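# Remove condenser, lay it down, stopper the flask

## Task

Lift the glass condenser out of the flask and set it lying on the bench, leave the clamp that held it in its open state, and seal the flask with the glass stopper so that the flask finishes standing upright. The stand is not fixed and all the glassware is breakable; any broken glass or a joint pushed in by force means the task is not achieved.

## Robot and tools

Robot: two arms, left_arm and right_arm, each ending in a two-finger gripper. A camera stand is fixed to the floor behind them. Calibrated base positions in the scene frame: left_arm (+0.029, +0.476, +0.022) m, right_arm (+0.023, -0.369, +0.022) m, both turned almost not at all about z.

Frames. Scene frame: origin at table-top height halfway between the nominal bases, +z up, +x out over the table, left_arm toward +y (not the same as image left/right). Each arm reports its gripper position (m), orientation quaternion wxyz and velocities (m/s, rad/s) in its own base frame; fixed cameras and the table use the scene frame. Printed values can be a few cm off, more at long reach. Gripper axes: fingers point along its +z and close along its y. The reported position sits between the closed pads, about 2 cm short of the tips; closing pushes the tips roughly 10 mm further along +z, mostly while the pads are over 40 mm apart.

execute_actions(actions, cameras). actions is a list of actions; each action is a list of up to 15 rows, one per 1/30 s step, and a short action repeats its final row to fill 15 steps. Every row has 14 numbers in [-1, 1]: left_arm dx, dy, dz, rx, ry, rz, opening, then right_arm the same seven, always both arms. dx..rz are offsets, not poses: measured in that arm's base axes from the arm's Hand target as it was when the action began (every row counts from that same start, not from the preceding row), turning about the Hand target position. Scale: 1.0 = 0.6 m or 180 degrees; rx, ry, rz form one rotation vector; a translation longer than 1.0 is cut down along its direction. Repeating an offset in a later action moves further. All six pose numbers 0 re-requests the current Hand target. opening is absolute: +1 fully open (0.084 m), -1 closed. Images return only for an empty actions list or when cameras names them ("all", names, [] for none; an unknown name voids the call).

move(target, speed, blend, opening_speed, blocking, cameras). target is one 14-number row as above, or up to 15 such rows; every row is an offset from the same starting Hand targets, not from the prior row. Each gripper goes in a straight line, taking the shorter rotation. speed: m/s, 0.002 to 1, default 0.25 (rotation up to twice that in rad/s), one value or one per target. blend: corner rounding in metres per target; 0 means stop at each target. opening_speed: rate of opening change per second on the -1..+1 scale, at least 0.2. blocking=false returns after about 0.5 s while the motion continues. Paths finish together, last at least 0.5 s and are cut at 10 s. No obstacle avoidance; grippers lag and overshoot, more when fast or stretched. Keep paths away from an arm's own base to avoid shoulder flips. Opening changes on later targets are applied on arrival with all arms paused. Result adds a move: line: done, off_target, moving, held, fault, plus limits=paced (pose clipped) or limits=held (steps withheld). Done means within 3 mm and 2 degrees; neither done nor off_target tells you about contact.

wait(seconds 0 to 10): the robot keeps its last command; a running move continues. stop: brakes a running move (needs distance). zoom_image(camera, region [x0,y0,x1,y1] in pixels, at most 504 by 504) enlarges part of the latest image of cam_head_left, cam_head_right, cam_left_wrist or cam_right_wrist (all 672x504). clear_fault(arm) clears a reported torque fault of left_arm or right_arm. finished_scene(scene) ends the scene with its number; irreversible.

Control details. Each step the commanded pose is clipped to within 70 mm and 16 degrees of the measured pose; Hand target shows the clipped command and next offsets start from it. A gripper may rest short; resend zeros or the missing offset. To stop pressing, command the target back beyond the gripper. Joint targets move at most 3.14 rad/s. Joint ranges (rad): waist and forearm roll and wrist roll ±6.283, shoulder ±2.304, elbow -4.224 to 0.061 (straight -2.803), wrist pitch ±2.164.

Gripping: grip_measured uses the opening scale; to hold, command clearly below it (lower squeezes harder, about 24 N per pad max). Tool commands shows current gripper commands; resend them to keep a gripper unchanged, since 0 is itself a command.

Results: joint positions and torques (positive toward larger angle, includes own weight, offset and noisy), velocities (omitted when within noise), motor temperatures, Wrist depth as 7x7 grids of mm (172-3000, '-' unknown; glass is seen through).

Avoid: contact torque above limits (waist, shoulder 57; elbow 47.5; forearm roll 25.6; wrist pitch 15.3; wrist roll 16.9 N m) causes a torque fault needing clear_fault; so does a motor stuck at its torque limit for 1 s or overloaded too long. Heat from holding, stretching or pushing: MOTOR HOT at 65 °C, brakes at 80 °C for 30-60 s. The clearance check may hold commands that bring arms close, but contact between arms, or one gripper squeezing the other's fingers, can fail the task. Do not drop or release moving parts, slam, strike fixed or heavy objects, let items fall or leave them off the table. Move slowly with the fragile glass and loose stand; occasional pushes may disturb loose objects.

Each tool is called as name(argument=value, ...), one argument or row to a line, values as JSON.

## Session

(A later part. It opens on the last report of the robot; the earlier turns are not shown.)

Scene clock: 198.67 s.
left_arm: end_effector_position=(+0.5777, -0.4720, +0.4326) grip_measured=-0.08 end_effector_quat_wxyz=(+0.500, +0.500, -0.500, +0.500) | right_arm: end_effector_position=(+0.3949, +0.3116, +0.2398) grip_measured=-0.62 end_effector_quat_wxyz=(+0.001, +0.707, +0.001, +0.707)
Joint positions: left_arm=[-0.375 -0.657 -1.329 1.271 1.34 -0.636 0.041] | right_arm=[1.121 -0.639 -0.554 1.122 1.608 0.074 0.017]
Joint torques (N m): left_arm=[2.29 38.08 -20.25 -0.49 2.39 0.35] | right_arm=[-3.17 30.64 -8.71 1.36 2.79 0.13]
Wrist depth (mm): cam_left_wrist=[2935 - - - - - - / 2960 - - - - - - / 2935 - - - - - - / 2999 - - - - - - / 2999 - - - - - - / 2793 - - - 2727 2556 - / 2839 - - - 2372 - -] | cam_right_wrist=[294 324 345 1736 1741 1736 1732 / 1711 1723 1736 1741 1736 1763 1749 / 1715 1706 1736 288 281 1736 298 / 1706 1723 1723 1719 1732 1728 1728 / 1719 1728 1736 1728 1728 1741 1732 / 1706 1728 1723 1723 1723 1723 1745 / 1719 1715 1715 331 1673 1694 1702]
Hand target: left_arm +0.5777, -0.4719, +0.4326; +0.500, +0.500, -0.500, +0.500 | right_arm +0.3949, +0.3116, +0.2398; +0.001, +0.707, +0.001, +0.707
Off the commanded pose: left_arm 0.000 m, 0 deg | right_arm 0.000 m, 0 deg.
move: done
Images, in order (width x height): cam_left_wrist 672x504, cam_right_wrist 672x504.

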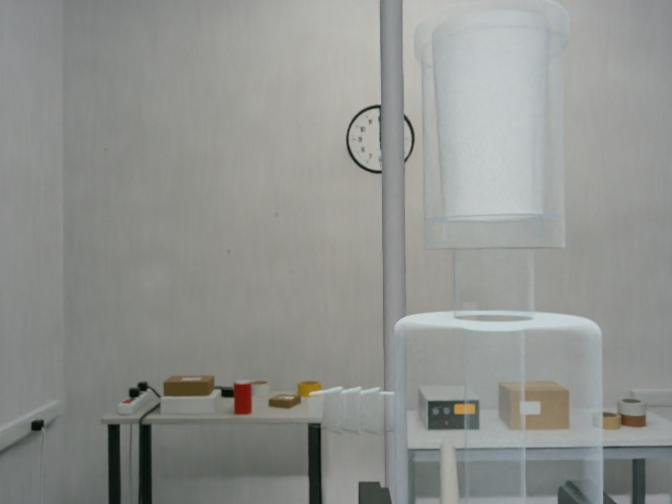

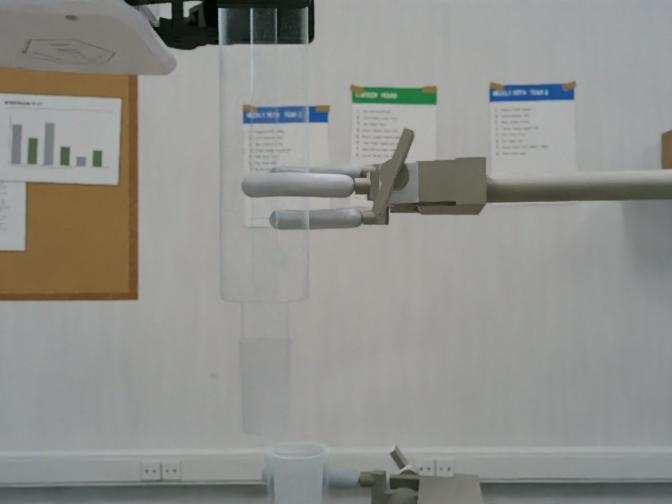

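move(
  target=[
    [0, 0.083, 0, 0, 0, 0, -0.5, 0, 0, 0, 0, 0, 0, -0.6],
    [0, 0.28, 0, 0, 0, 0, -0.5, 0, 0, 0, 0, 0, 0, -0.6],
  ],
  speed=[0.04, 0.12],
  blend=[0.01, 0],
  cameras=["all"],
)

Scene clock: 207.73 s.
left_arm: end_effector_position=(+0.5777, -0.3040, +0.4326) grip_measured=-0.08 end_effector_quat_wxyz=(+0.500, +0.500, -0.500, +0.500) | right_arm: end_effector_position=(+0.3949, +0.3116, +0.2398) grip_measured=-0.62 end_effector_quat_wxyz=(+0.001, +0.707, +0.001, +0.707)
Joint positions: left_arm=[-0.103 -0.571 -1.192 1.487 1.511 -0.617 0.041] | right_arm=[1.121 -0.639 -0.554 1.122 1.608 0.074 0.017]
Joint torques (N m): left_arm=[3.15 35.21 -18.87 -0.4 2.35 0.5] | right_arm=[0.44 30.52 -9.04 1.15 2.68 0.15]
Wrist depth (mm): cam_left_wrist=[2948 - - - - - - / 2935 - - - - - - / 2923 - - - - - - / 2935 - - - - - - / 2899 - - - - - - / 2816 - 2556 - 2999 2717 - / 2899 - - - - - -] | cam_right_wrist=[1723 1719 1745 1723 1736 1736 1728 / 1711 1719 1723 1741 1728 1732 1732 / 1711 1702 1732 288 281 1732 298 / 1694 1736 1723 1745 1736 1723 1736 / 1723 1715 1736 1723 1728 1732 1736 / 1728 1728 1711 1723 1723 1723 1732 / 1711 1711 1711 331 1661 1702 1698]
Hand target: left_arm +0.5777, -0.3039, +0.4326; +0.500, +0.500, -0.500, +0.500 | right_arm +0.3949, +0.3116, +0.2398; +0.001, +0.707, +0.001, +0.707
Off the commanded pose: left_arm 0.000 m, 0 deg | right_arm 0.000 m, 0 deg.
move: done

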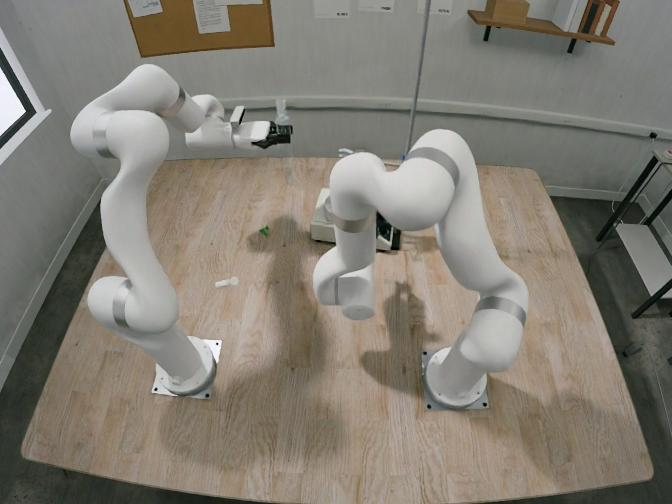

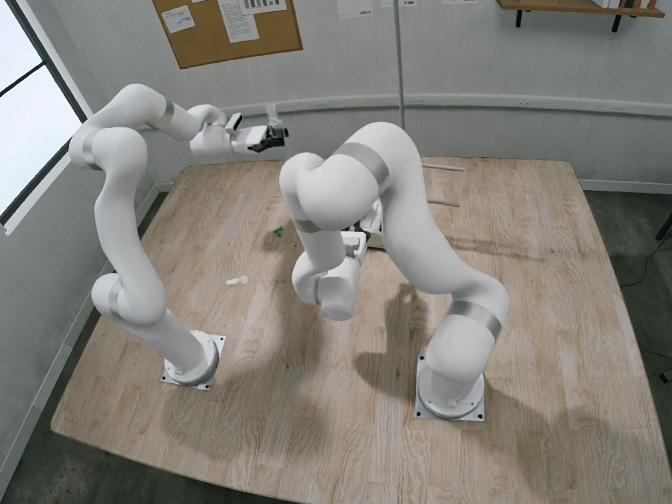

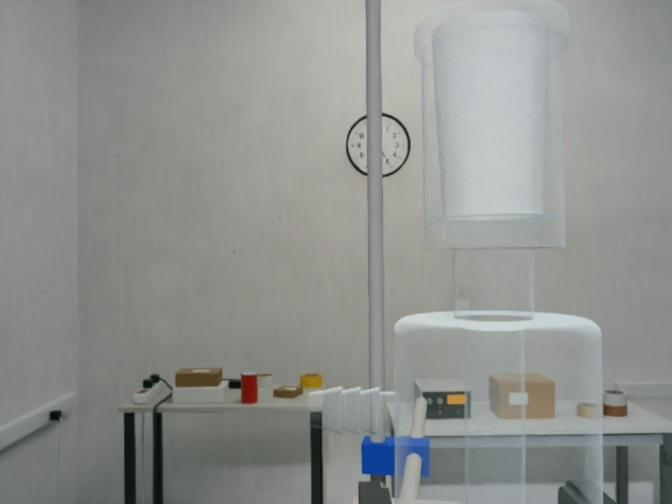

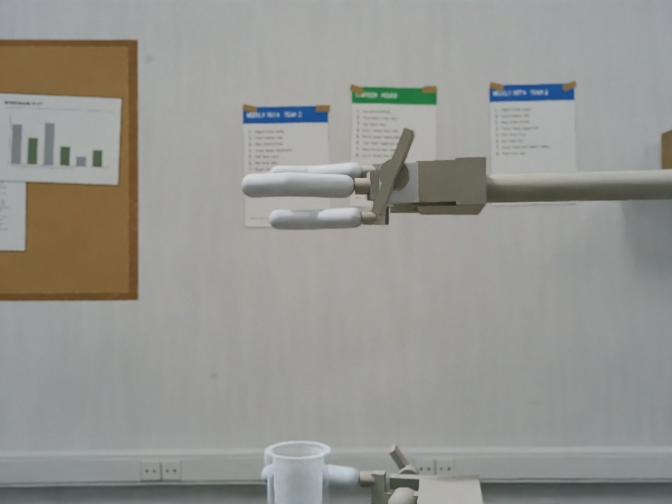

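move(
  target=[-0.3117, -0.0033, -0.3, 0.5, 0, 0, -0.5, 0.0835, 0.02, 0.1665, 0.1222, 0, 0, -0.52],
  speed=0.2,
  cameras=["all"],
)

Scene clock: 214.10 s.
left_arm: end_effector_position=(+0.3907, -0.3059, +0.2526) grip_measured=-0.08 end_effector_quat_wxyz=(+0.000, +0.707, -0.708, +0.000) | right_arm: end_effector_position=(+0.4450, +0.3236, +0.3397) grip_measured=-0.54 end_effector_quat_wxyz=(-0.134, +0.694, -0.134, +0.694)
Joint positions: left_arm=[-0.664 -0.295 -0.967 3.142 0.672 -2.234 0.041] | right_arm=[1.016 -0.384 -0.592 1.026 1.462 0.204 0.02]
Joint torques (N m): left_arm=[-4.13 19.71 -24.02 0.4 1.03 -0.49] | right_arm=[-1.79 36.32 -13.13 -1.64 1.26 0.27]
Wrist depth (mm): cam_left_wrist=[245 301 369 408 - 407 406 / 246 306 407 407 - 406 407 / 294 326 - 406 - 405 406 / 301 339 407 408 405 406 404 / 406 406 406 406 406 406 404 / 407 406 406 405 405 405 405 / 406 405 405 405 404 405 404] | cam_right_wrist=[1698 1677 1681 1681 1698 1677 1686 / 1673 1673 1681 1681 1673 1690 1690 / 1669 1673 1681 1677 1686 1673 1673 / 1649 1669 1673 1669 1694 1690 1681 / 1649 1657 1669 1665 1677 1686 - / 1642 1653 1677 1686 280 254 1626 / 1661 1653 1681 292 1611 1615 1661]
Hand target: left_arm +0.3907, -0.3059, +0.2526; +0.000, +0.707, -0.708, +0.000 | right_arm +0.4450, +0.3236, +0.3397; -0.134, +0.694, -0.134, +0.694
Off the commanded pose: left_arm 0.000 m, 0 deg | right_arm 0.000 m, 0 deg.
move: done

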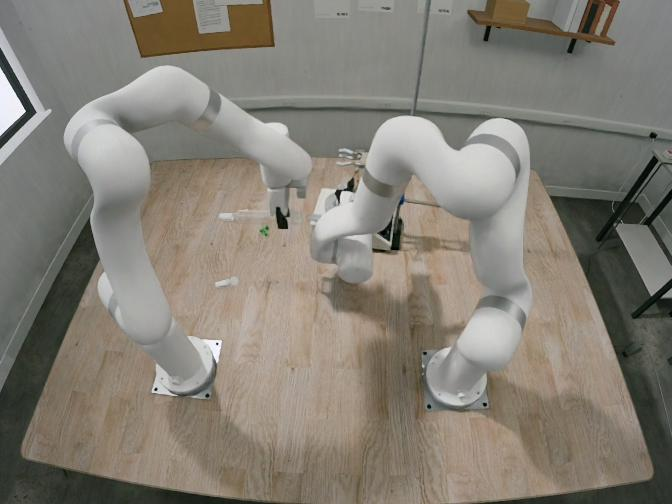

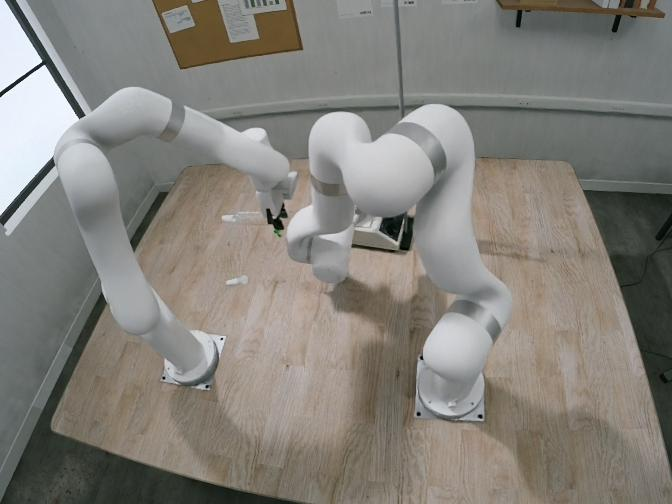

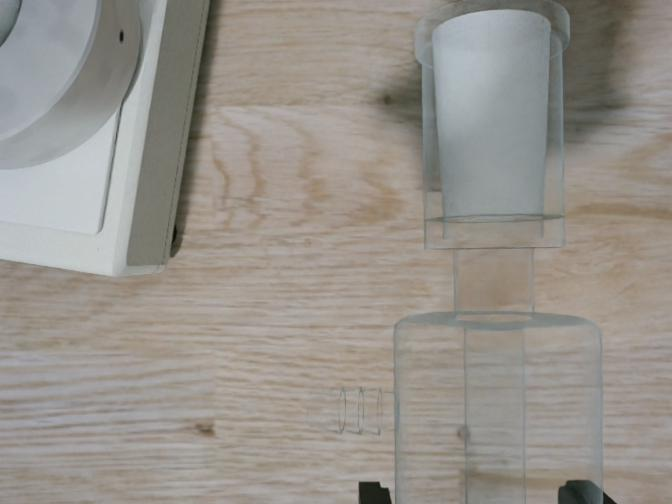

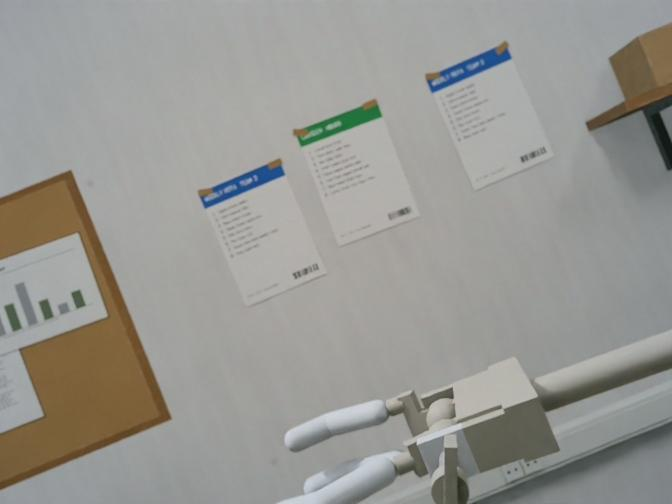

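move(
  target=[0, 0, -0.3917, 0, 0, 0, -0.5, 0.0817, 0, 0, 0, 0, 0, -0.52],
  speed=0.09,
  cameras=["all"],
)

Scene clock: 218.03 s.
left_arm: end_effector_position=(+0.3907, -0.3059, +0.0176) grip_measured=-0.08 end_effector_quat_wxyz=(+0.000, +0.707, -0.708, +0.000) | right_arm: end_effector_position=(+0.4940, +0.3236, +0.3397) grip_measured=-0.54 end_effector_quat_wxyz=(-0.134, +0.694, -0.134, +0.694)
Joint positions: left_arm=[-0.664 -0.747 -0.946 3.143 0.198 -2.236 0.041] | right_arm=[0.914 -0.43 -0.668 0.928 1.427 0.192 0.02]
Joint torques (N m): left_arm=[-3.09 26.96 -18.18 0.54 -0.59 -0.42] | right_arm=[-2.78 29.77 -13.44 -1.45 1.32 -0.3]
Wrist depth (mm): cam_left_wrist=[- - - - - - - / - - - - - - - / - - - - - - - / - - - - - - - / - - - - - - - / - - - - - - - / - - - - - - -] | cam_right_wrist=[1634 1630 1634 1630 1630 1634 1638 / 1622 1630 1634 1634 1630 1626 1638 / 1619 1626 1634 1630 1645 1626 1626 / 1607 1634 1619 1630 1626 1622 1638 / 1600 1615 1622 1615 1622 1630 1619 / 1600 1607 1619 1626 1619 227 202 / 1611 1611 1615 242 - 181 1622]
Hand target: left_arm +0.3907, -0.3059, +0.0176; +0.000, +0.707, -0.708, +0.000 | right_arm +0.4940, +0.3236, +0.3397; -0.134, +0.694, -0.134, +0.694
Off the commanded pose: left_arm 0.000 m, 0 deg | right_arm 0.000 m, 0 deg.
move: done

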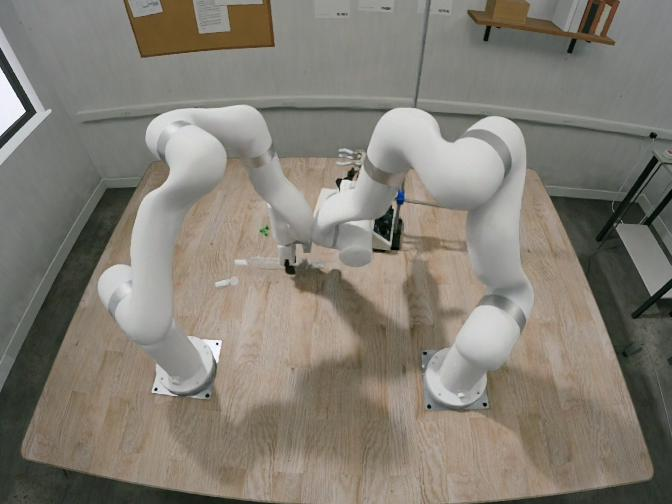

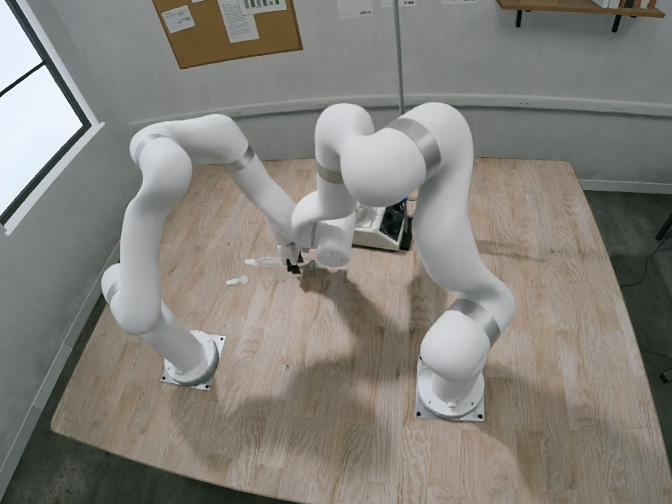

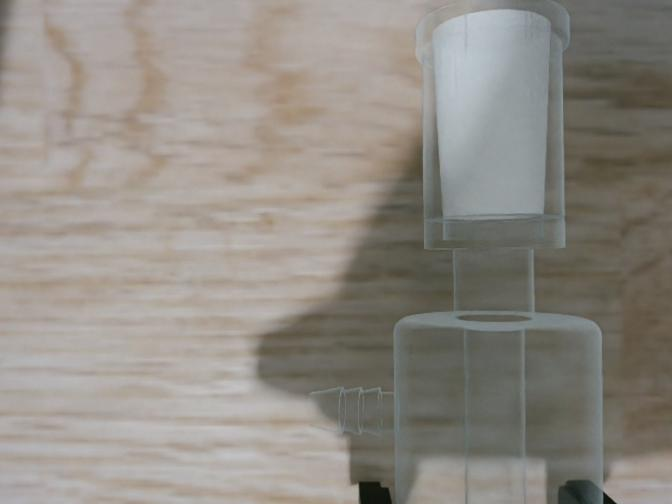

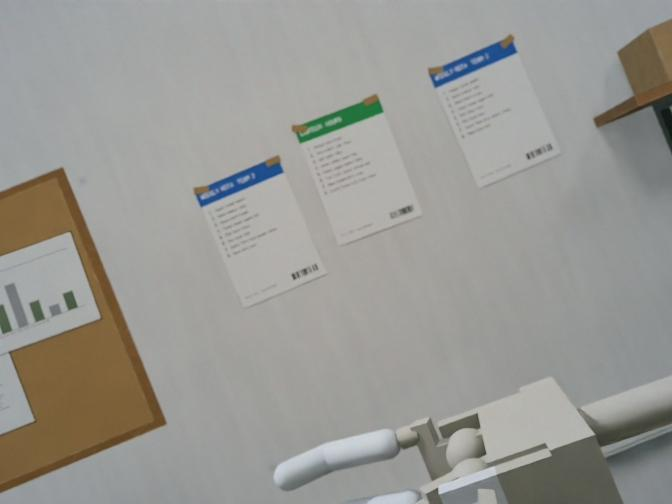

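move(
  target=[0, 0, -0.0133, 0, 0, 0, -0.5, 0, 0, 0, 0, 0, 0, -1],
  speed=0.015,
  opening_speed=0.4,
  cameras=["cam_left_wrist", "cam_head_left"],
)

Scene clock: 221.50 s.
left_arm: end_effector_position=(+0.3907, -0.3059, +0.0096) grip_measured=-0.08 end_effector_quat_wxyz=(+0.000, +0.707, -0.708, +0.000) | right_arm: end_effector_position=(+0.4940, +0.3236, +0.3397) grip_measured=-0.92 end_effector_quat_wxyz=(-0.134, +0.694, -0.134, +0.694)
Joint positions: left_arm=[-0.664 -0.766 -0.951 3.143 0.185 -2.236 0.041] | right_arm=[0.914 -0.43 -0.668 0.928 1.427 0.192 0.003]
Joint torques (N m): left_arm=[-5.75 27.43 -17.58 0.4 -0.41 -0.67] | right_arm=[0.61 32.28 -13.39 -1.66 1.62 -0.24]
Wrist depth (mm): cam_left_wrist=[- - - - - - - / - - - - - - - / - - - - - - - / - - - - - - - / - - - - - - - / - - - - - - - / - - - - - - -] | cam_right_wrist=[1634 1642 1626 1638 1634 1653 1626 / 1615 1626 1634 1642 1630 1638 1634 / 1622 1630 1626 1638 1626 1619 1649 / 1607 1619 1619 1626 1622 1642 1626 / 1604 1607 1619 1626 1626 1626 1634 / 1596 1600 1615 1622 1611 226 203 / 1611 1630 1615 242 - 181 1619]
Hand target: left_arm +0.3907, -0.3059, +0.0096; +0.000, +0.707, -0.708, +0.000 | right_arm +0.4940, +0.3236, +0.3397; -0.134, +0.694, -0.134, +0.694
Off the commanded pose: left_arm 0.000 m, 0 deg | right_arm 0.000 m, 0 deg.
move: done
Images, in order (width x height): cam_head_left 672x504, cam_left_wrist 672x504.

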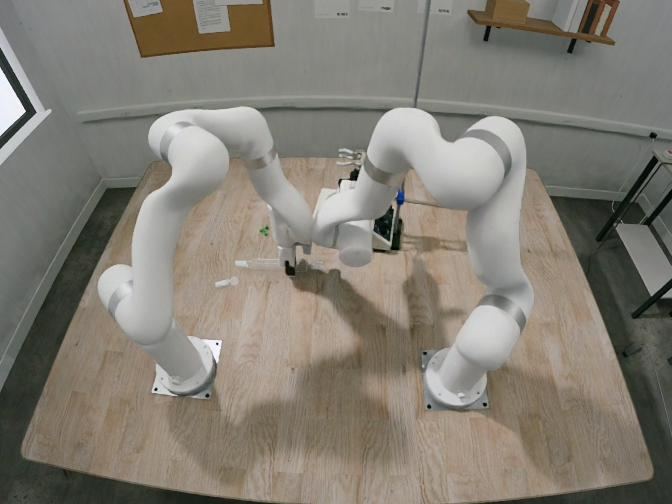

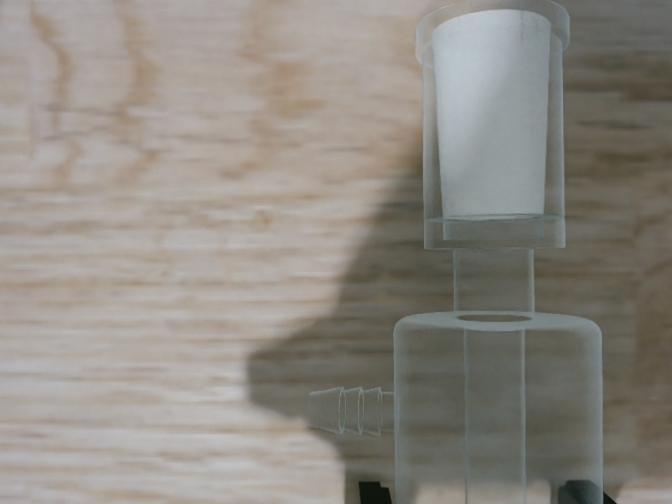

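move(
  target=[0, 0, -0.0033, 0, 0, 0, -0.5, -0.0008, 0, 0, -0.6667, 0, 0, -1],
  speed=0.3,
  cameras=["cam_left_wrist", "cam_right_wrist"],
)

Scene clock: 226.13 s.
left_arm: end_effector_position=(+0.3907, -0.3059, +0.0077) grip_measured=-0.08 end_effector_quat_wxyz=(+0.000, +0.707, -0.708, +0.000) | right_arm: end_effector_position=(+0.4936, +0.3236, +0.3397) grip_measured=-0.93 end_effector_quat_wxyz=(+0.534, +0.463, +0.534, +0.463)
Joint positions: left_arm=[-0.664 -0.77 -0.952 3.143 0.182 -2.236 0.041] | right_arm=[0.915 -0.43 -0.667 0.928 1.427 -1.903 0.003]
Joint torques (N m): left_arm=[-3.81 26.47 -16.77 0.3 -0.53 -0.5] | right_arm=[3.27 39.73 -14.55 -0.72 1.45 -0.19]
Wrist depth (mm): cam_left_wrist=[- - - - - - - / - - - - - - - / - - - - - - - / - - - - - - - / - - - - - - - / - - - - - - - / - - - - - - -] | cam_right_wrist=[1622 1626 1626 1634 1619 1626 1642 / 1634 1619 1615 1638 1622 1642 1638 / 1619 1619 1626 1626 1638 1626 1638 / 684 1630 1622 1626 1630 1615 1634 / 231 1611 1619 1615 1619 1615 1622 / 1622 1619 1630 1607 1634 1642 1619 / 1571 1626 1611 1622 231 1626 1626]
Hand target: left_arm +0.3907, -0.3059, +0.0077; +0.000, +0.707, -0.708, +0.000 | right_arm +0.4936, +0.3236, +0.3397; +0.534, +0.463, +0.534, +0.463
Off the commanded pose: left_arm 0.000 m, 0 deg | right_arm 0.000 m, 0 deg.
move: done
Images, in order (width x height): cam_left_wrist 672x504, cam_right_wrist 672x504.

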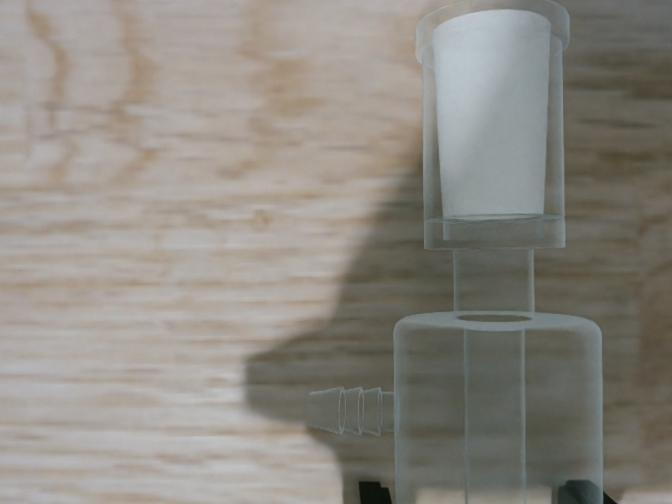

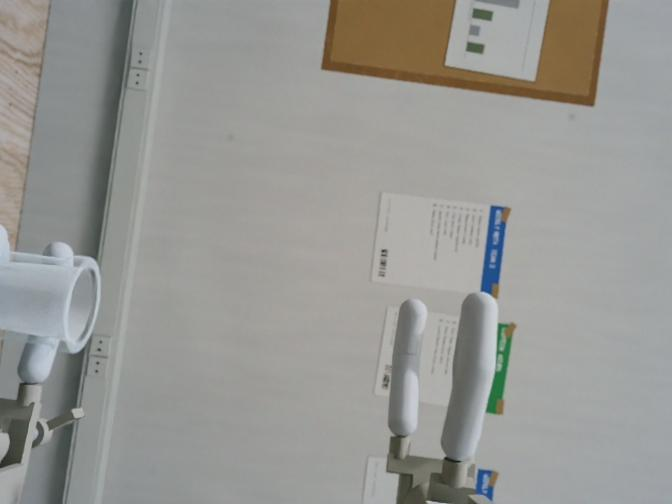

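move(
  target=[0, 0, -0.0033, 0, 0, 0, -0.5, -0.0008, 0, 0, -0.6667, 0, 0, -1],
  speed=0.3,
  cameras=["cam_left_wrist"],
)

Scene clock: 230.43 s.
left_arm: end_effector_position=(+0.3907, -0.3059, +0.0057) grip_measured=-0.08 end_effector_quat_wxyz=(+0.000, +0.707, -0.708, +0.000) | right_arm: end_effector_position=(+0.4931, +0.3236, +0.3397) grip_measured=-0.93 end_effector_quat_wxyz=(+0.668, -0.231, +0.668, -0.231)
Joint positions: left_arm=[-0.664 -0.775 -0.953 3.144 0.178 -2.236 0.041] | right_arm=[0.916 -0.429 -0.666 0.93 1.427 -3.997 0.003]
Joint torques (N m): left_arm=[-5.5 28.34 -17.5 0.4 -0.59 -0.3] | right_arm=[4.46 39.34 -15.51 -0.48 1.91 -0.26]
Wrist depth (mm): cam_left_wrist=[- - - - - - - / - - - - - - - / - - - - - - - / - - - - - - - / - - - - - - - / - - - - - - - / - - - - - - -] | cam_right_wrist=[1638 1626 1622 1622 1582 - 205 / 216 1638 1634 1638 1622 - 236 / 193 1634 1630 1626 1630 1634 - / 1622 1619 1638 1626 1626 1622 1630 / 1634 1622 205 1604 1615 1622 1630 / 1626 - - 208 1619 1622 1626 / 1604 1622 - 180 184 1607 1607]
Hand target: left_arm +0.3907, -0.3059, +0.0057; +0.000, +0.707, -0.708, +0.000 | right_arm +0.4931, +0.3236, +0.3397; +0.668, -0.231, +0.668, -0.231
Off the commanded pose: left_arm 0.000 m, 0 deg | right_arm 0.000 m, 0 deg.
move: done
Images, in order (width x height): cam_left_wrist 672x504.

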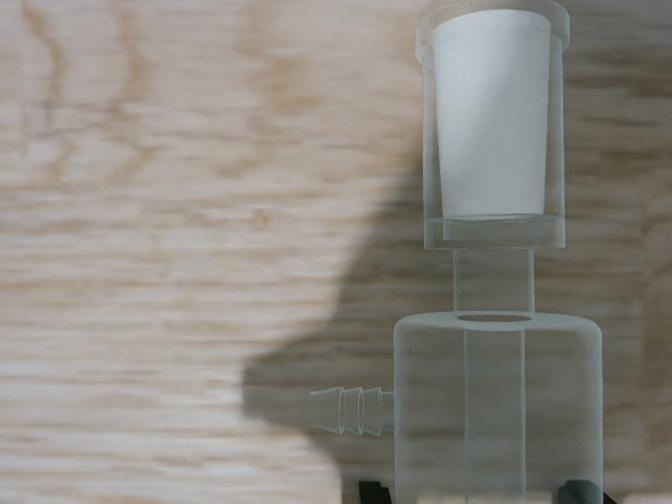

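move(
  target=[0, 0, -0.0025, 0, 0, 0, -0.5, -0.0008, 0, 0, -0.6667, 0, 0, -1],
  speed=0.3,
  cameras=["cam_left_wrist", "cam_right_wrist"],
)

Scene clock: 234.70 s.
left_arm: end_effector_position=(+0.3907, -0.3059, +0.0042) grip_measured=-0.08 end_effector_quat_wxyz=(+0.000, +0.707, -0.708, +0.000) | right_arm: end_effector_position=(+0.4926, +0.3236, +0.3397) grip_measured=-0.93 end_effector_quat_wxyz=(-0.134, +0.694, -0.134, +0.694)
Joint positions: left_arm=[-0.664 -0.778 -0.954 3.144 0.176 -2.236 0.041] | right_arm=[0.917 -0.429 -0.665 0.93 1.428 -6.091 0.003]
Joint torques (N m): left_arm=[-5.37 28.38 -16.64 0.47 -0.67 -0.49] | right_arm=[3.09 41.11 -14.59 0.43 2.45 -0.12]
Wrist depth (mm): cam_left_wrist=[- - - - - - - / - - - - - - - / - - - - - - - / - - - - - - - / - - - - - - - / - - - - - - - / - - - - - - -] | cam_right_wrist=[1634 1634 1638 1630 1642 1642 1642 / 1638 1630 1638 1630 1634 1642 1645 / 1604 1626 1642 1626 1645 1630 1638 / 1615 1630 1619 1630 1630 1626 1630 / 1600 1619 1619 1622 1642 1622 1622 / 1600 1611 1626 1626 1630 225 205 / 1596 1615 1622 243 - 182 1626]
Hand target: left_arm +0.3907, -0.3059, +0.0042; +0.000, +0.707, -0.708, +0.000 | right_arm +0.4926, +0.3236, +0.3397; -0.134, +0.694, -0.134, +0.694
Off the commanded pose: left_arm 0.000 m, 0 deg | right_arm 0.000 m, 0 deg.
move: done
Images, in order (width x height): cam_left_wrist 672x504, cam_right_wrist 672x504.

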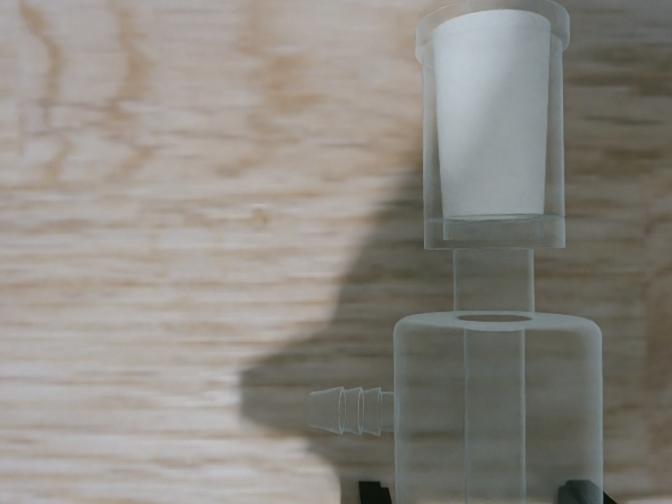

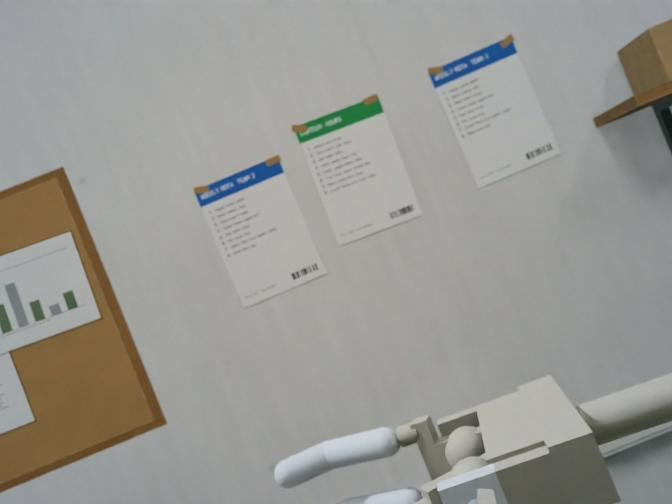

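move(
  target=[
    [0, 0, -0.0017, 0, 0, 0, -0.5, 0, 0, 0, 0, 0, 0, -0.52],
    [0, 0, -0.0025, 0, 0, 0, -0.5, -0.1, 0, 0, 0, 0, 0, -0.52],
  ],
  speed=[0.01, 0.04],
)

Scene clock: 238.17 s.
left_arm: end_effector_position=(+0.3907, -0.3059, +0.0027) grip_measured=-0.08 end_effector_quat_wxyz=(+0.000, +0.707, -0.708, +0.000) | right_arm: end_effector_position=(+0.4326, +0.3236, +0.3397) grip_measured=-0.54 end_effector_quat_wxyz=(-0.134, +0.694, -0.134, +0.694)
Joint positions: left_arm=[-0.664 -0.782 -0.955 3.144 0.174 -2.236 0.041] | right_arm=[1.044 -0.373 -0.574 1.053 1.47 -6.077 0.02]
Joint torques (N m): left_arm=[-5.19 27.4 -16.86 0.87 -0.52 -0.52] | right_arm=[2.71 35.79 -10.66 0.15 2.93 0.52]
Wrist depth (mm): cam_left_wrist=[- - - - - - - / - - - - - - - / - - - - - - - / - - - - - - - / - - - - - - - / - - - - - - - / - - - - - - -] | cam_right_wrist=[1686 1702 1694 1702 1706 1698 1694 / 1673 1681 1706 1711 1694 1690 1694 / 1681 1686 1694 1694 1673 1698 1690 / 1661 1677 1694 1698 1690 1694 1694 / 1653 1681 1694 1690 1681 1694 1706 / 1665 1669 1702 1694 288 268 1665 / 1694 1673 1694 248 1626 1665 1681]
Hand target: left_arm +0.3907, -0.3059, +0.0027; +0.000, +0.707, -0.708, +0.000 | right_arm +0.4326, +0.3236, +0.3397; -0.134, +0.694, -0.134, +0.694
Off the commanded pose: left_arm 0.000 m, 0 deg | right_arm 0.000 m, 0 deg.
move: done

move(
  target=[0, 0, -0.0017, 0, 0, 0, -0.5, -0.0628, -0.02, -0.2, 0.9385, 0, 0, -0.6],
  speed=0.4,
)

move(
  target=[0, 0, -0.0017, 0, 0, 0, -0.5, 0, 0, 0, 0.9385, 0, 0, -0.6],
  speed=0.4,
  cameras=["all"],
)

Scene clock: 243.07 s.
left_arm: end_effector_position=(+0.3907, -0.3059, +0.0017) grip_measured=-0.08 end_effector_quat_wxyz=(+0.000, +0.707, -0.708, +0.000) | right_arm: end_effector_position=(+0.3949, +0.3116, +0.2197) grip_measured=-0.62 end_effector_quat_wxyz=(+0.704, +0.066, +0.704, +0.066)
Joint positions: left_arm=[-0.664 -0.784 -0.956 3.144 0.172 -2.236 0.041] | right_arm=[1.121 -0.703 -0.574 1.124 1.627 -2.838 0.017]
Joint torques (N m): left_arm=[-4.87 26.94 -17.11 0.65 -0.69 -0.55] | right_arm=[3.25 32.27 -8.46 0.44 2.97 0.4]
Wrist depth (mm): cam_left_wrist=[- - - - - - - / - - - - - - - / - - - - - - - / - - - - - - - / - - - - - - - / - - - - - - - / - - - - - - -] | cam_right_wrist=[239 233 239 245 250 257 268 / 262 276 247 267 262 260 1732 / 1681 1728 382 291 264 259 1736 / 1715 1741 1719 1728 1728 1732 1719 / 1732 1715 1741 1723 318 1723 1715 / 314 1723 1711 1723 1719 1719 1702 / 313 1711 1728 1723 1723 1728 1706]
Hand target: left_arm +0.3907, -0.3059, +0.0017; +0.000, +0.707, -0.708, +0.000 | right_arm +0.3949, +0.3116, +0.2197; +0.704, +0.066, +0.704, +0.066
Off the commanded pose: left_arm 0.000 m, 0 deg | right_arm 0.000 m, 0 deg.
move: done

Scene clock: 247.30 s.
left_arm: end_effector_position=(+0.3907, -0.3059, +0.0006) grip_measured=-0.08 end_effector_quat_wxyz=(+0.000, +0.707, -0.708, +0.000) | right_arm: end_effector_position=(+0.3949, +0.3116, +0.2197) grip_measured=-0.62 end_effector_quat_wxyz=(+0.002, +0.707, +0.002, +0.707)
Joint positions: left_arm=[-0.664 -0.786 -0.957 3.144 0.17 -2.236 0.041] | right_arm=[1.121 -0.703 -0.574 1.124 1.627 0.111 0.017]
Joint torques (N m): left_arm=[-3.54 26.56 -16.59 0.72 -0.64 -0.41] | right_arm=[-1.61 30.31 -6.27 -1.48 3.05 0.38]
Wrist depth (mm): cam_left_wrist=[- - - - - - - / - - - - - - - / - - - - - - - / - - - - - - - / - - - - - - - / - - - - - - - / - - - - - - -] | cam_right_wrist=[1715 1723 1736 1736 1728 1732 1745 / 1715 1702 1723 1732 1723 1719 1736 / 1719 1715 1723 1723 1745 1741 1732 / 1702 1719 1732 1732 1736 1728 1741 / 1723 1736 1736 1732 1736 1728 1723 / 1711 1732 1723 1719 1732 1728 1741 / 1649 1657 1657 311 313 302 296]
Hand target: left_arm +0.3907, -0.3059, +0.0006; +0.000, +0.707, -0.708, +0.000 | right_arm +0.3949, +0.3116, +0.2197; +0.002, +0.707, +0.002, +0.707
Off the commanded pose: left_arm 0.000 m, 0 deg | right_arm 0.000 m, 0 deg.
move: done

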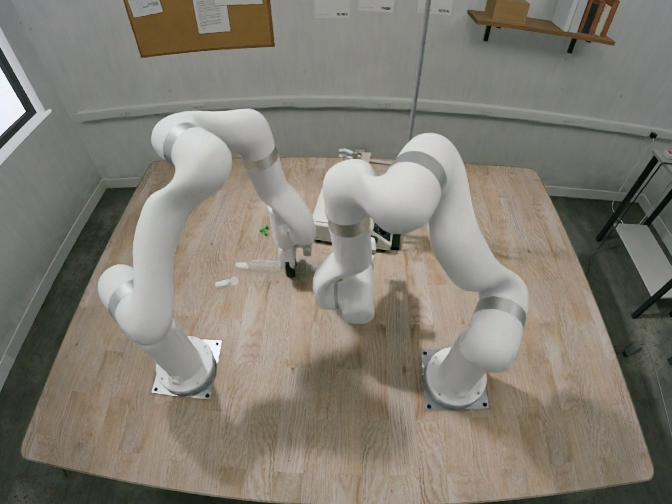

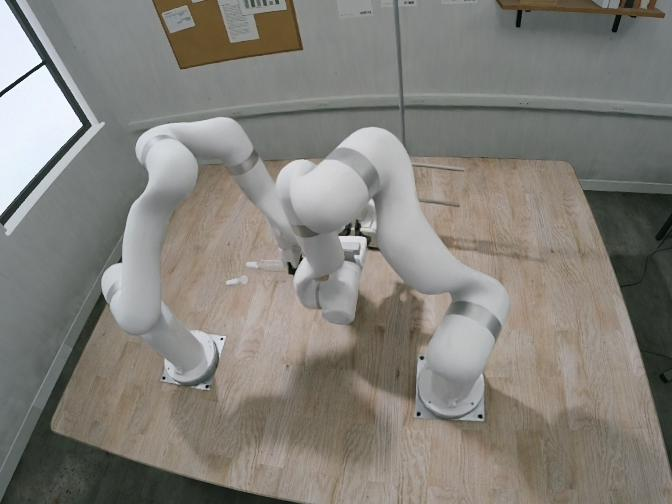

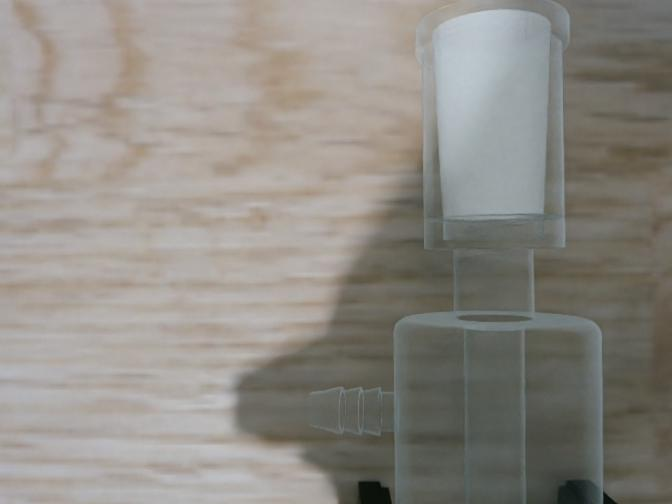

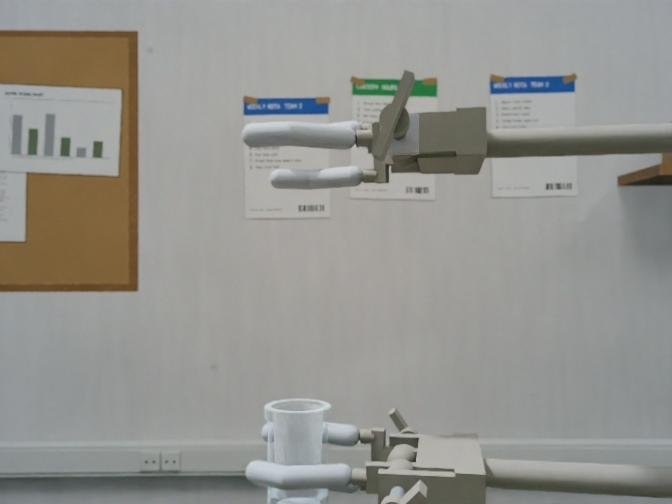

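move(
  target=[0, 0, -0.0017, 0, 0, 0, -0.5, 0, 0, 0, 0, 0, 0, -0.6],
  speed=0.005,
)

move(
  target=[0, 0, -0.0017, 0, 0, 0, -0.5, 0, 0, 0, 0, 0, 0, -0.6],
  speed=0.005,
)

move(
  target=[0, 0, -0.0017, 0, 0, 0, -0.5, 0, 0, 0, 0, 0, 0, -0.6],
  speed=0.005,
  cameras=["cam_left_wrist"],
)

Scene clock: 248.67 s.
left_arm: end_effector_position=(+0.3907, -0.3059, -0.0004) grip_measured=-0.08 end_effector_quat_wxyz=(+0.000, +0.707, -0.708, +0.000) | right_arm: end_effector_position=(+0.3949, +0.3116, +0.2197) grip_measured=-0.62 end_effector_quat_wxyz=(+0.002, +0.707, +0.002, +0.707)
Joint positions: left_arm=[-0.664 -0.789 -0.958 3.144 0.169 -2.236 0.041] | right_arm=[1.121 -0.703 -0.574 1.124 1.627 0.111 0.017]
Joint torques (N m): left_arm=[-3.19 25.77 -16.97 0.64 -0.66 -0.43] | right_arm=[-2.06 31.51 -5.9 -1.26 3.02 0.01]
Wrist depth (mm): cam_left_wrist=[- - - - - - - / - - - - - - - / - - - - - - - / - - - - - - - / - - - - - - - / - - - - - - - / - - - - - - -] | cam_right_wrist=[1715 1719 1736 1741 1736 1732 1745 / 1719 1711 1728 1732 1728 1728 1741 / 1711 1702 1728 1732 1723 1732 1741 / 1728 1723 1728 1723 1715 1728 1719 / 1728 1732 1728 1715 1719 1728 1728 / 1719 1719 1719 1728 1719 1728 1736 / 1661 1669 1665 311 313 302 296]
Hand target: left_arm +0.3907, -0.3059, -0.0004; +0.000, +0.707, -0.708, +0.000 | right_arm +0.3949, +0.3116, +0.2197; +0.002, +0.707, +0.002, +0.707
Off the commanded pose: left_arm 0.000 m, 0 deg | right_arm 0.000 m, 0 deg.
move: done

Scene clock: 249.37 s.
left_arm: end_effector_position=(+0.3907, -0.3059, -0.0014) grip_measured=-0.08 end_effector_quat_wxyz=(+0.000, +0.707, -0.708, +0.000) | right_arm: end_effector_position=(+0.3949, +0.3116, +0.2197) grip_measured=-0.62 end_effector_quat_wxyz=(+0.002, +0.707, +0.002, +0.707)
Joint positions: left_arm=[-0.664 -0.791 -0.958 3.144 0.167 -2.236 0.041] | right_arm=[1.121 -0.703 -0.574 1.124 1.627 0.111 0.017]
Joint torques (N m): left_arm=[-3.66 26.46 -17.02 0.46 -0.56 -0.25] | right_arm=[-3.02 30.06 -5.91 -1.26 2.91 -0.07]
Wrist depth (mm): cam_left_wrist=[- - - - - - - / - - - - - - - / - - - - - - - / - - - - - - - / - - - - - - - / - - - - - - - / - - - - - - -] | cam_right_wrist=[1715 1732 1728 1728 1767 1736 1741 / 1706 1715 1728 1723 1711 1732 1736 / 1702 1706 1728 1728 1741 1745 1745 / 1711 1723 1719 1736 1723 1719 1723 / 1732 1723 1728 1711 1723 1732 1736 / 1723 1719 1728 1728 1728 1719 1719 / 1661 1665 1665 311 313 302 296]
Hand target: left_arm +0.3907, -0.3059, -0.0014; +0.000, +0.707, -0.708, +0.000 | right_arm +0.3949, +0.3116, +0.2197; +0.002, +0.707, +0.002, +0.707
Off the commanded pose: left_arm 0.000 m, 0 deg | right_arm 0.000 m, 0 deg.
move: done

Scene clock: 250.07 s.
left_arm: end_effector_position=(+0.3907, -0.3059, -0.0024) grip_measured=-0.08 end_effector_quat_wxyz=(+0.000, +0.707, -0.708, +0.000) | right_arm: end_effector_position=(+0.3949, +0.3116, +0.2197) grip_measured=-0.62 end_effector_quat_wxyz=(+0.002, +0.707, +0.002, +0.707)
Joint positions: left_arm=[-0.664 -0.793 -0.959 3.144 0.165 -2.236 0.041] | right_arm=[1.121 -0.703 -0.574 1.124 1.627 0.111 0.017]
Joint torques (N m): left_arm=[-4.73 26.8 -17.03 0.28 -0.65 -0.59] | right_arm=[-1.21 30.9 -5.94 -1.09 2.83 0.01]
Wrist depth (mm): cam_left_wrist=[- - - - - - - / - - - - - - - / - - - - - - - / - - - - - - - / - - - - - - - / - - - - - - - / - - - - - - -] | cam_right_wrist=[1728 1736 1732 1745 1736 1749 1728 / 1706 1719 1732 1741 1732 1728 1749 / 1706 1711 1719 1711 1732 1736 1728 / 1698 1719 1732 1732 1728 1728 1732 / 1736 1728 1715 1723 1723 1745 1741 / 1728 1723 1728 1723 1732 1728 1723 / 1669 1645 1665 311 313 302 296]
Hand target: left_arm +0.3907, -0.3059, -0.0024; +0.000, +0.707, -0.708, +0.000 | right_arm +0.3949, +0.3116, +0.2197; +0.002, +0.707, +0.002, +0.707
Off the commanded pose: left_arm 0.000 m, 0 deg | right_arm 0.000 m, 0 deg.
move: done
Images, in order (width x height): cam_left_wrist 672x504.

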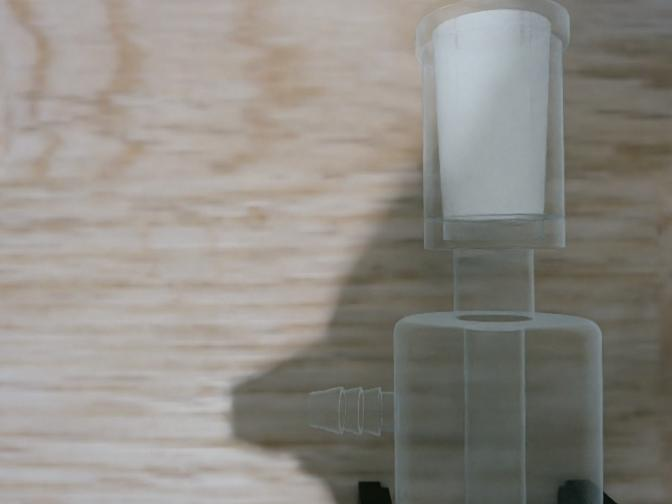

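move(
  target=[0, 0, -0.0012, 0, 0, 0, -0.5, 0, 0, 0, 0, 0, 0, -0.6],
  speed=0.005,
)

move(
  target=[0, 0, -0.0012, 0, 0, 0, -0.5, 0, 0, 0, 0, 0, 0, -0.6],
  speed=0.005,
  cameras=["cam_left_wrist"],
)

Scene clock: 251.60 s.
left_arm: end_effector_position=(+0.3907, -0.3059, -0.0031) grip_measured=-0.08 end_effector_quat_wxyz=(+0.000, +0.707, -0.708, +0.000) | right_arm: end_effector_position=(+0.3949, +0.3116, +0.2197) grip_measured=-0.62 end_effector_quat_wxyz=(+0.002, +0.707, +0.002, +0.707)
Joint positions: left_arm=[-0.664 -0.795 -0.96 3.144 0.164 -2.236 0.041] | right_arm=[1.121 -0.703 -0.574 1.124 1.627 0.111 0.017]
Joint torques (N m): left_arm=[-4.32 26.33 -17.38 0.26 -0.63 -0.49] | right_arm=[-2.05 32.9 -5.89 -1 2.97 -0.24]
Wrist depth (mm): cam_left_wrist=[- - - - - - - / - - - - - - - / - - - - - - - / - - - - - - - / - - - - - - - / - - - - - - - / - - - - - - -] | cam_right_wrist=[1723 1745 1732 1736 1754 1736 1754 / 1715 1711 1723 1732 1723 1732 1745 / 1702 1715 1732 1741 1736 1728 1741 / 1694 1728 1728 1723 1745 1741 1732 / 1715 1711 1732 1728 1736 1728 1736 / 1723 1715 1723 1723 1728 1736 1732 / 1657 1657 1673 311 313 302 296]
Hand target: left_arm +0.3907, -0.3059, -0.0031; +0.000, +0.707, -0.708, +0.000 | right_arm +0.3949, +0.3116, +0.2197; +0.002, +0.707, +0.002, +0.707
Off the commanded pose: left_arm 0.000 m, 0 deg | right_arm 0.000 m, 0 deg.
move: done

Scene clock: 252.30 s.
left_arm: end_effector_position=(+0.3907, -0.3060, -0.0036) grip_measured=-0.08 end_effector_quat_wxyz=(+0.000, +0.707, -0.708, +0.000) | right_arm: end_effector_position=(+0.3949, +0.3116, +0.2197) grip_measured=-0.62 end_effector_quat_wxyz=(+0.002, +0.707, +0.002, +0.707)
Joint positions: left_arm=[-0.664 -0.796 -0.96 3.144 0.163 -2.236 0.041] | right_arm=[1.121 -0.703 -0.574 1.124 1.627 0.111 0.017]
Joint torques (N m): left_arm=[-4.78 2.88 -14.23 0.63 -5.17 -0.42] | right_arm=[-2.92 31.42 -6.07 -0.99 2.94 -0.04]
Wrist depth (mm): cam_left_wrist=[- - - - - - - / - - - - - - - / - - - - - - - / - - - - - - - / - - - - - - - / - - - - - - - / - - - - - - -] | cam_right_wrist=[1736 1723 1736 1741 1732 1745 1736 / 1706 1715 1728 1723 1723 1745 1741 / 1702 1698 1741 1736 1723 1732 1741 / 1702 1732 1719 1728 1736 1741 1732 / 1732 1723 1728 1736 1723 1728 1732 / 1715 1723 1723 1723 1723 1736 1741 / 1661 1669 1657 311 313 302 296]
Hand target: left_arm +0.3907, -0.3059, -0.0039; +0.000, +0.707, -0.708, +0.000 | right_arm +0.3949, +0.3116, +0.2197; +0.002, +0.707, +0.002, +0.707
Off the commanded pose: left_arm 0.000 m, 0 deg | right_arm 0.000 m, 0 deg.
move: done
Images, in order (width x height): cam_left_wrist 672x504.

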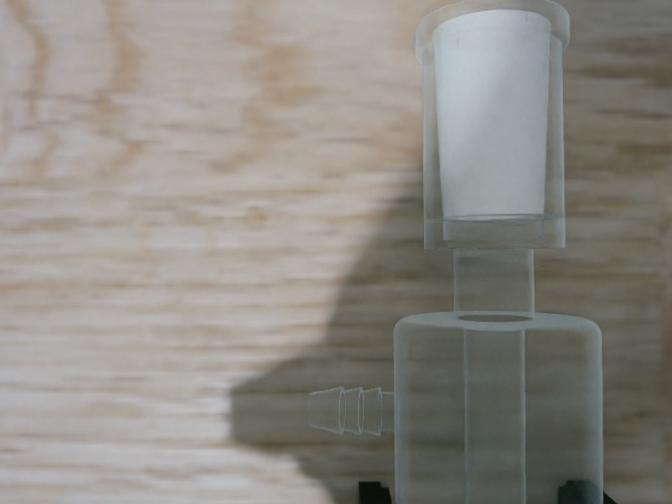

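move(
  target=[0, 0, 0.0013, 0, 0, 0, -0.5, 0, 0, 0, 0, 0, 0, -0.6],
  speed=0.01,
  cameras=["cam_left_wrist"],
)

Scene clock: 253.93 s.
left_arm: end_effector_position=(+0.3907, -0.3060, -0.0032) grip_measured=-0.08 end_effector_quat_wxyz=(+0.000, +0.707, -0.708, +0.000) | right_arm: end_effector_position=(+0.3949, +0.3116, +0.2197) grip_measured=-0.62 end_effector_quat_wxyz=(+0.002, +0.707, +0.002, +0.707)
Joint positions: left_arm=[-0.664 -0.795 -0.959 3.144 0.164 -2.236 0.041] | right_arm=[1.121 -0.703 -0.574 1.124 1.627 0.111 0.017]
Joint torques (N m): left_arm=[-4.37 31.12 -11.81 0.4 -0.87 -0.36] | right_arm=[-1.44 30.74 -6.47 -1.41 2.97 -0.1]
Wrist depth (mm): cam_left_wrist=[- - - - - - - / - - - - - - - / - - - - - - - / - - - - - - - / - - - - - - - / - - - - - - - / - - - - - - -] | cam_right_wrist=[1706 1741 1741 1732 1741 1749 1741 / 1706 1702 1723 1736 1719 1745 1728 / 1706 1715 1719 1728 1749 1723 1736 / 1706 1728 1736 1728 1723 1728 1736 / 1736 1732 1728 1732 1736 1723 1749 / 1715 1723 1723 1723 1719 1728 1732 / 1657 1653 1665 311 314 302 296]
Hand target: left_arm +0.3907, -0.3059, -0.0031; +0.000, +0.707, -0.708, +0.000 | right_arm +0.3949, +0.3116, +0.2197; +0.002, +0.707, +0.002, +0.707
Off the commanded pose: left_arm 0.000 m, 0 deg | right_arm 0.000 m, 0 deg.
move: done
Images, in order (width x height): cam_left_wrist 672x504.

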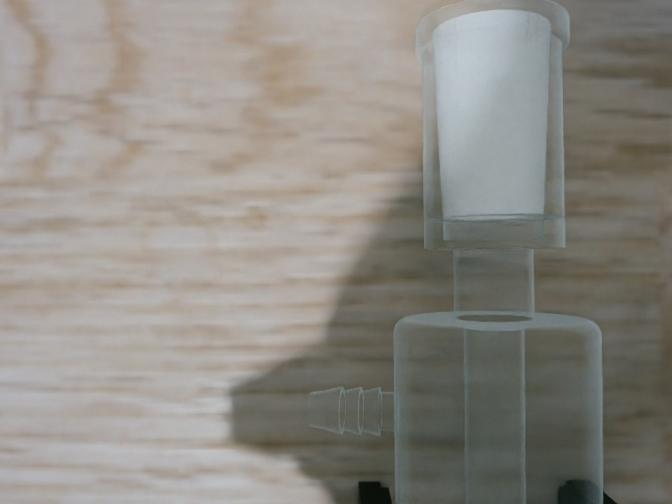

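execute_actions(
  actions=[
    [[0,0,0,0,0,0,-0.35,0,0,0,0,0,0,-0.6]],
    [[0,0,0,0,0,0,-0.25,0,0,0,0,0,0,-0.6]],
    [[0,0,0,0,0,0,-0.18,0,0,0,0,0,0,-0.6]],
    [[0,0,0,0,0,0,-0.14,0,0,0,0,0,0,-0.6]],
    [[0,0,0,0,0,0,-0.12,0,0,0,0,0,0,-0.6]],
    [[0,0,0,0,0,0,-0.10,0,0,0,0,0,0,-0.6]],
    [[0,0,0,0,0,0,-0.09,0,0,0,0,0,0,-0.6]],
  ],
  cameras=["cam_left_wrist"],
)

Scene clock: 259.47 s.
left_arm: end_effector_position=(+0.3907, -0.3059, -0.0031) grip_measured=-0.08 end_effector_quat_wxyz=(+0.000, +0.707, -0.708, +0.000) | right_arm: end_effector_position=(+0.3949, +0.3116, +0.2197) grip_measured=-0.62 end_effector_quat_wxyz=(+0.002, +0.707, +0.002, +0.707)
Joint positions: left_arm=[-0.664 -0.795 -0.959 3.144 0.164 -2.236 0.041] | right_arm=[1.121 -0.703 -0.574 1.124 1.627 0.111 0.017]
Joint torques (N m): left_arm=[-2.27 35.17 -15.82 0.03 1.03 0.01] | right_arm=[-0.57 31.71 -5.77 -1.4 2.95 0.05]
Wrist depth (mm): cam_left_wrist=[- - - - - - - / - - - - - - - / - - - - - - - / - - - - - - - / - - - - - - - / - - - - - - - / - - - - - - -] | cam_right_wrist=[1723 1732 1723 1741 1741 1723 1736 / 1711 1715 1728 1723 1754 1745 1728 / 1694 1694 1732 1745 1723 1741 1732 / 1702 1723 1723 1732 1723 1732 1728 / 1728 1723 1732 1728 1719 1723 1745 / 1711 1723 1728 1732 1715 1719 1736 / 1653 1669 1661 311 314 302 296]
Hand target: left_arm +0.3907, -0.3059, -0.0031; +0.000, +0.707, -0.708, +0.000 | right_arm +0.3949, +0.3116, +0.2197; +0.002, +0.707, +0.002, +0.707
Off the commanded pose: left_arm 0.000 m, 0 deg | right_arm 0.000 m, 0 deg.
Images, in order (width x height): cam_left_wrist 672x504.

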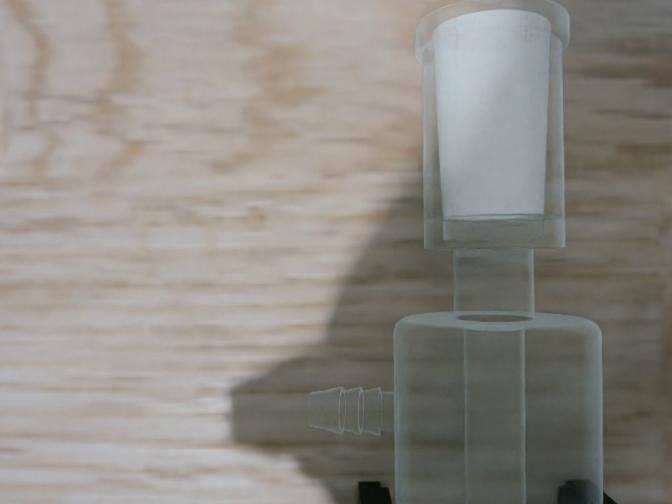

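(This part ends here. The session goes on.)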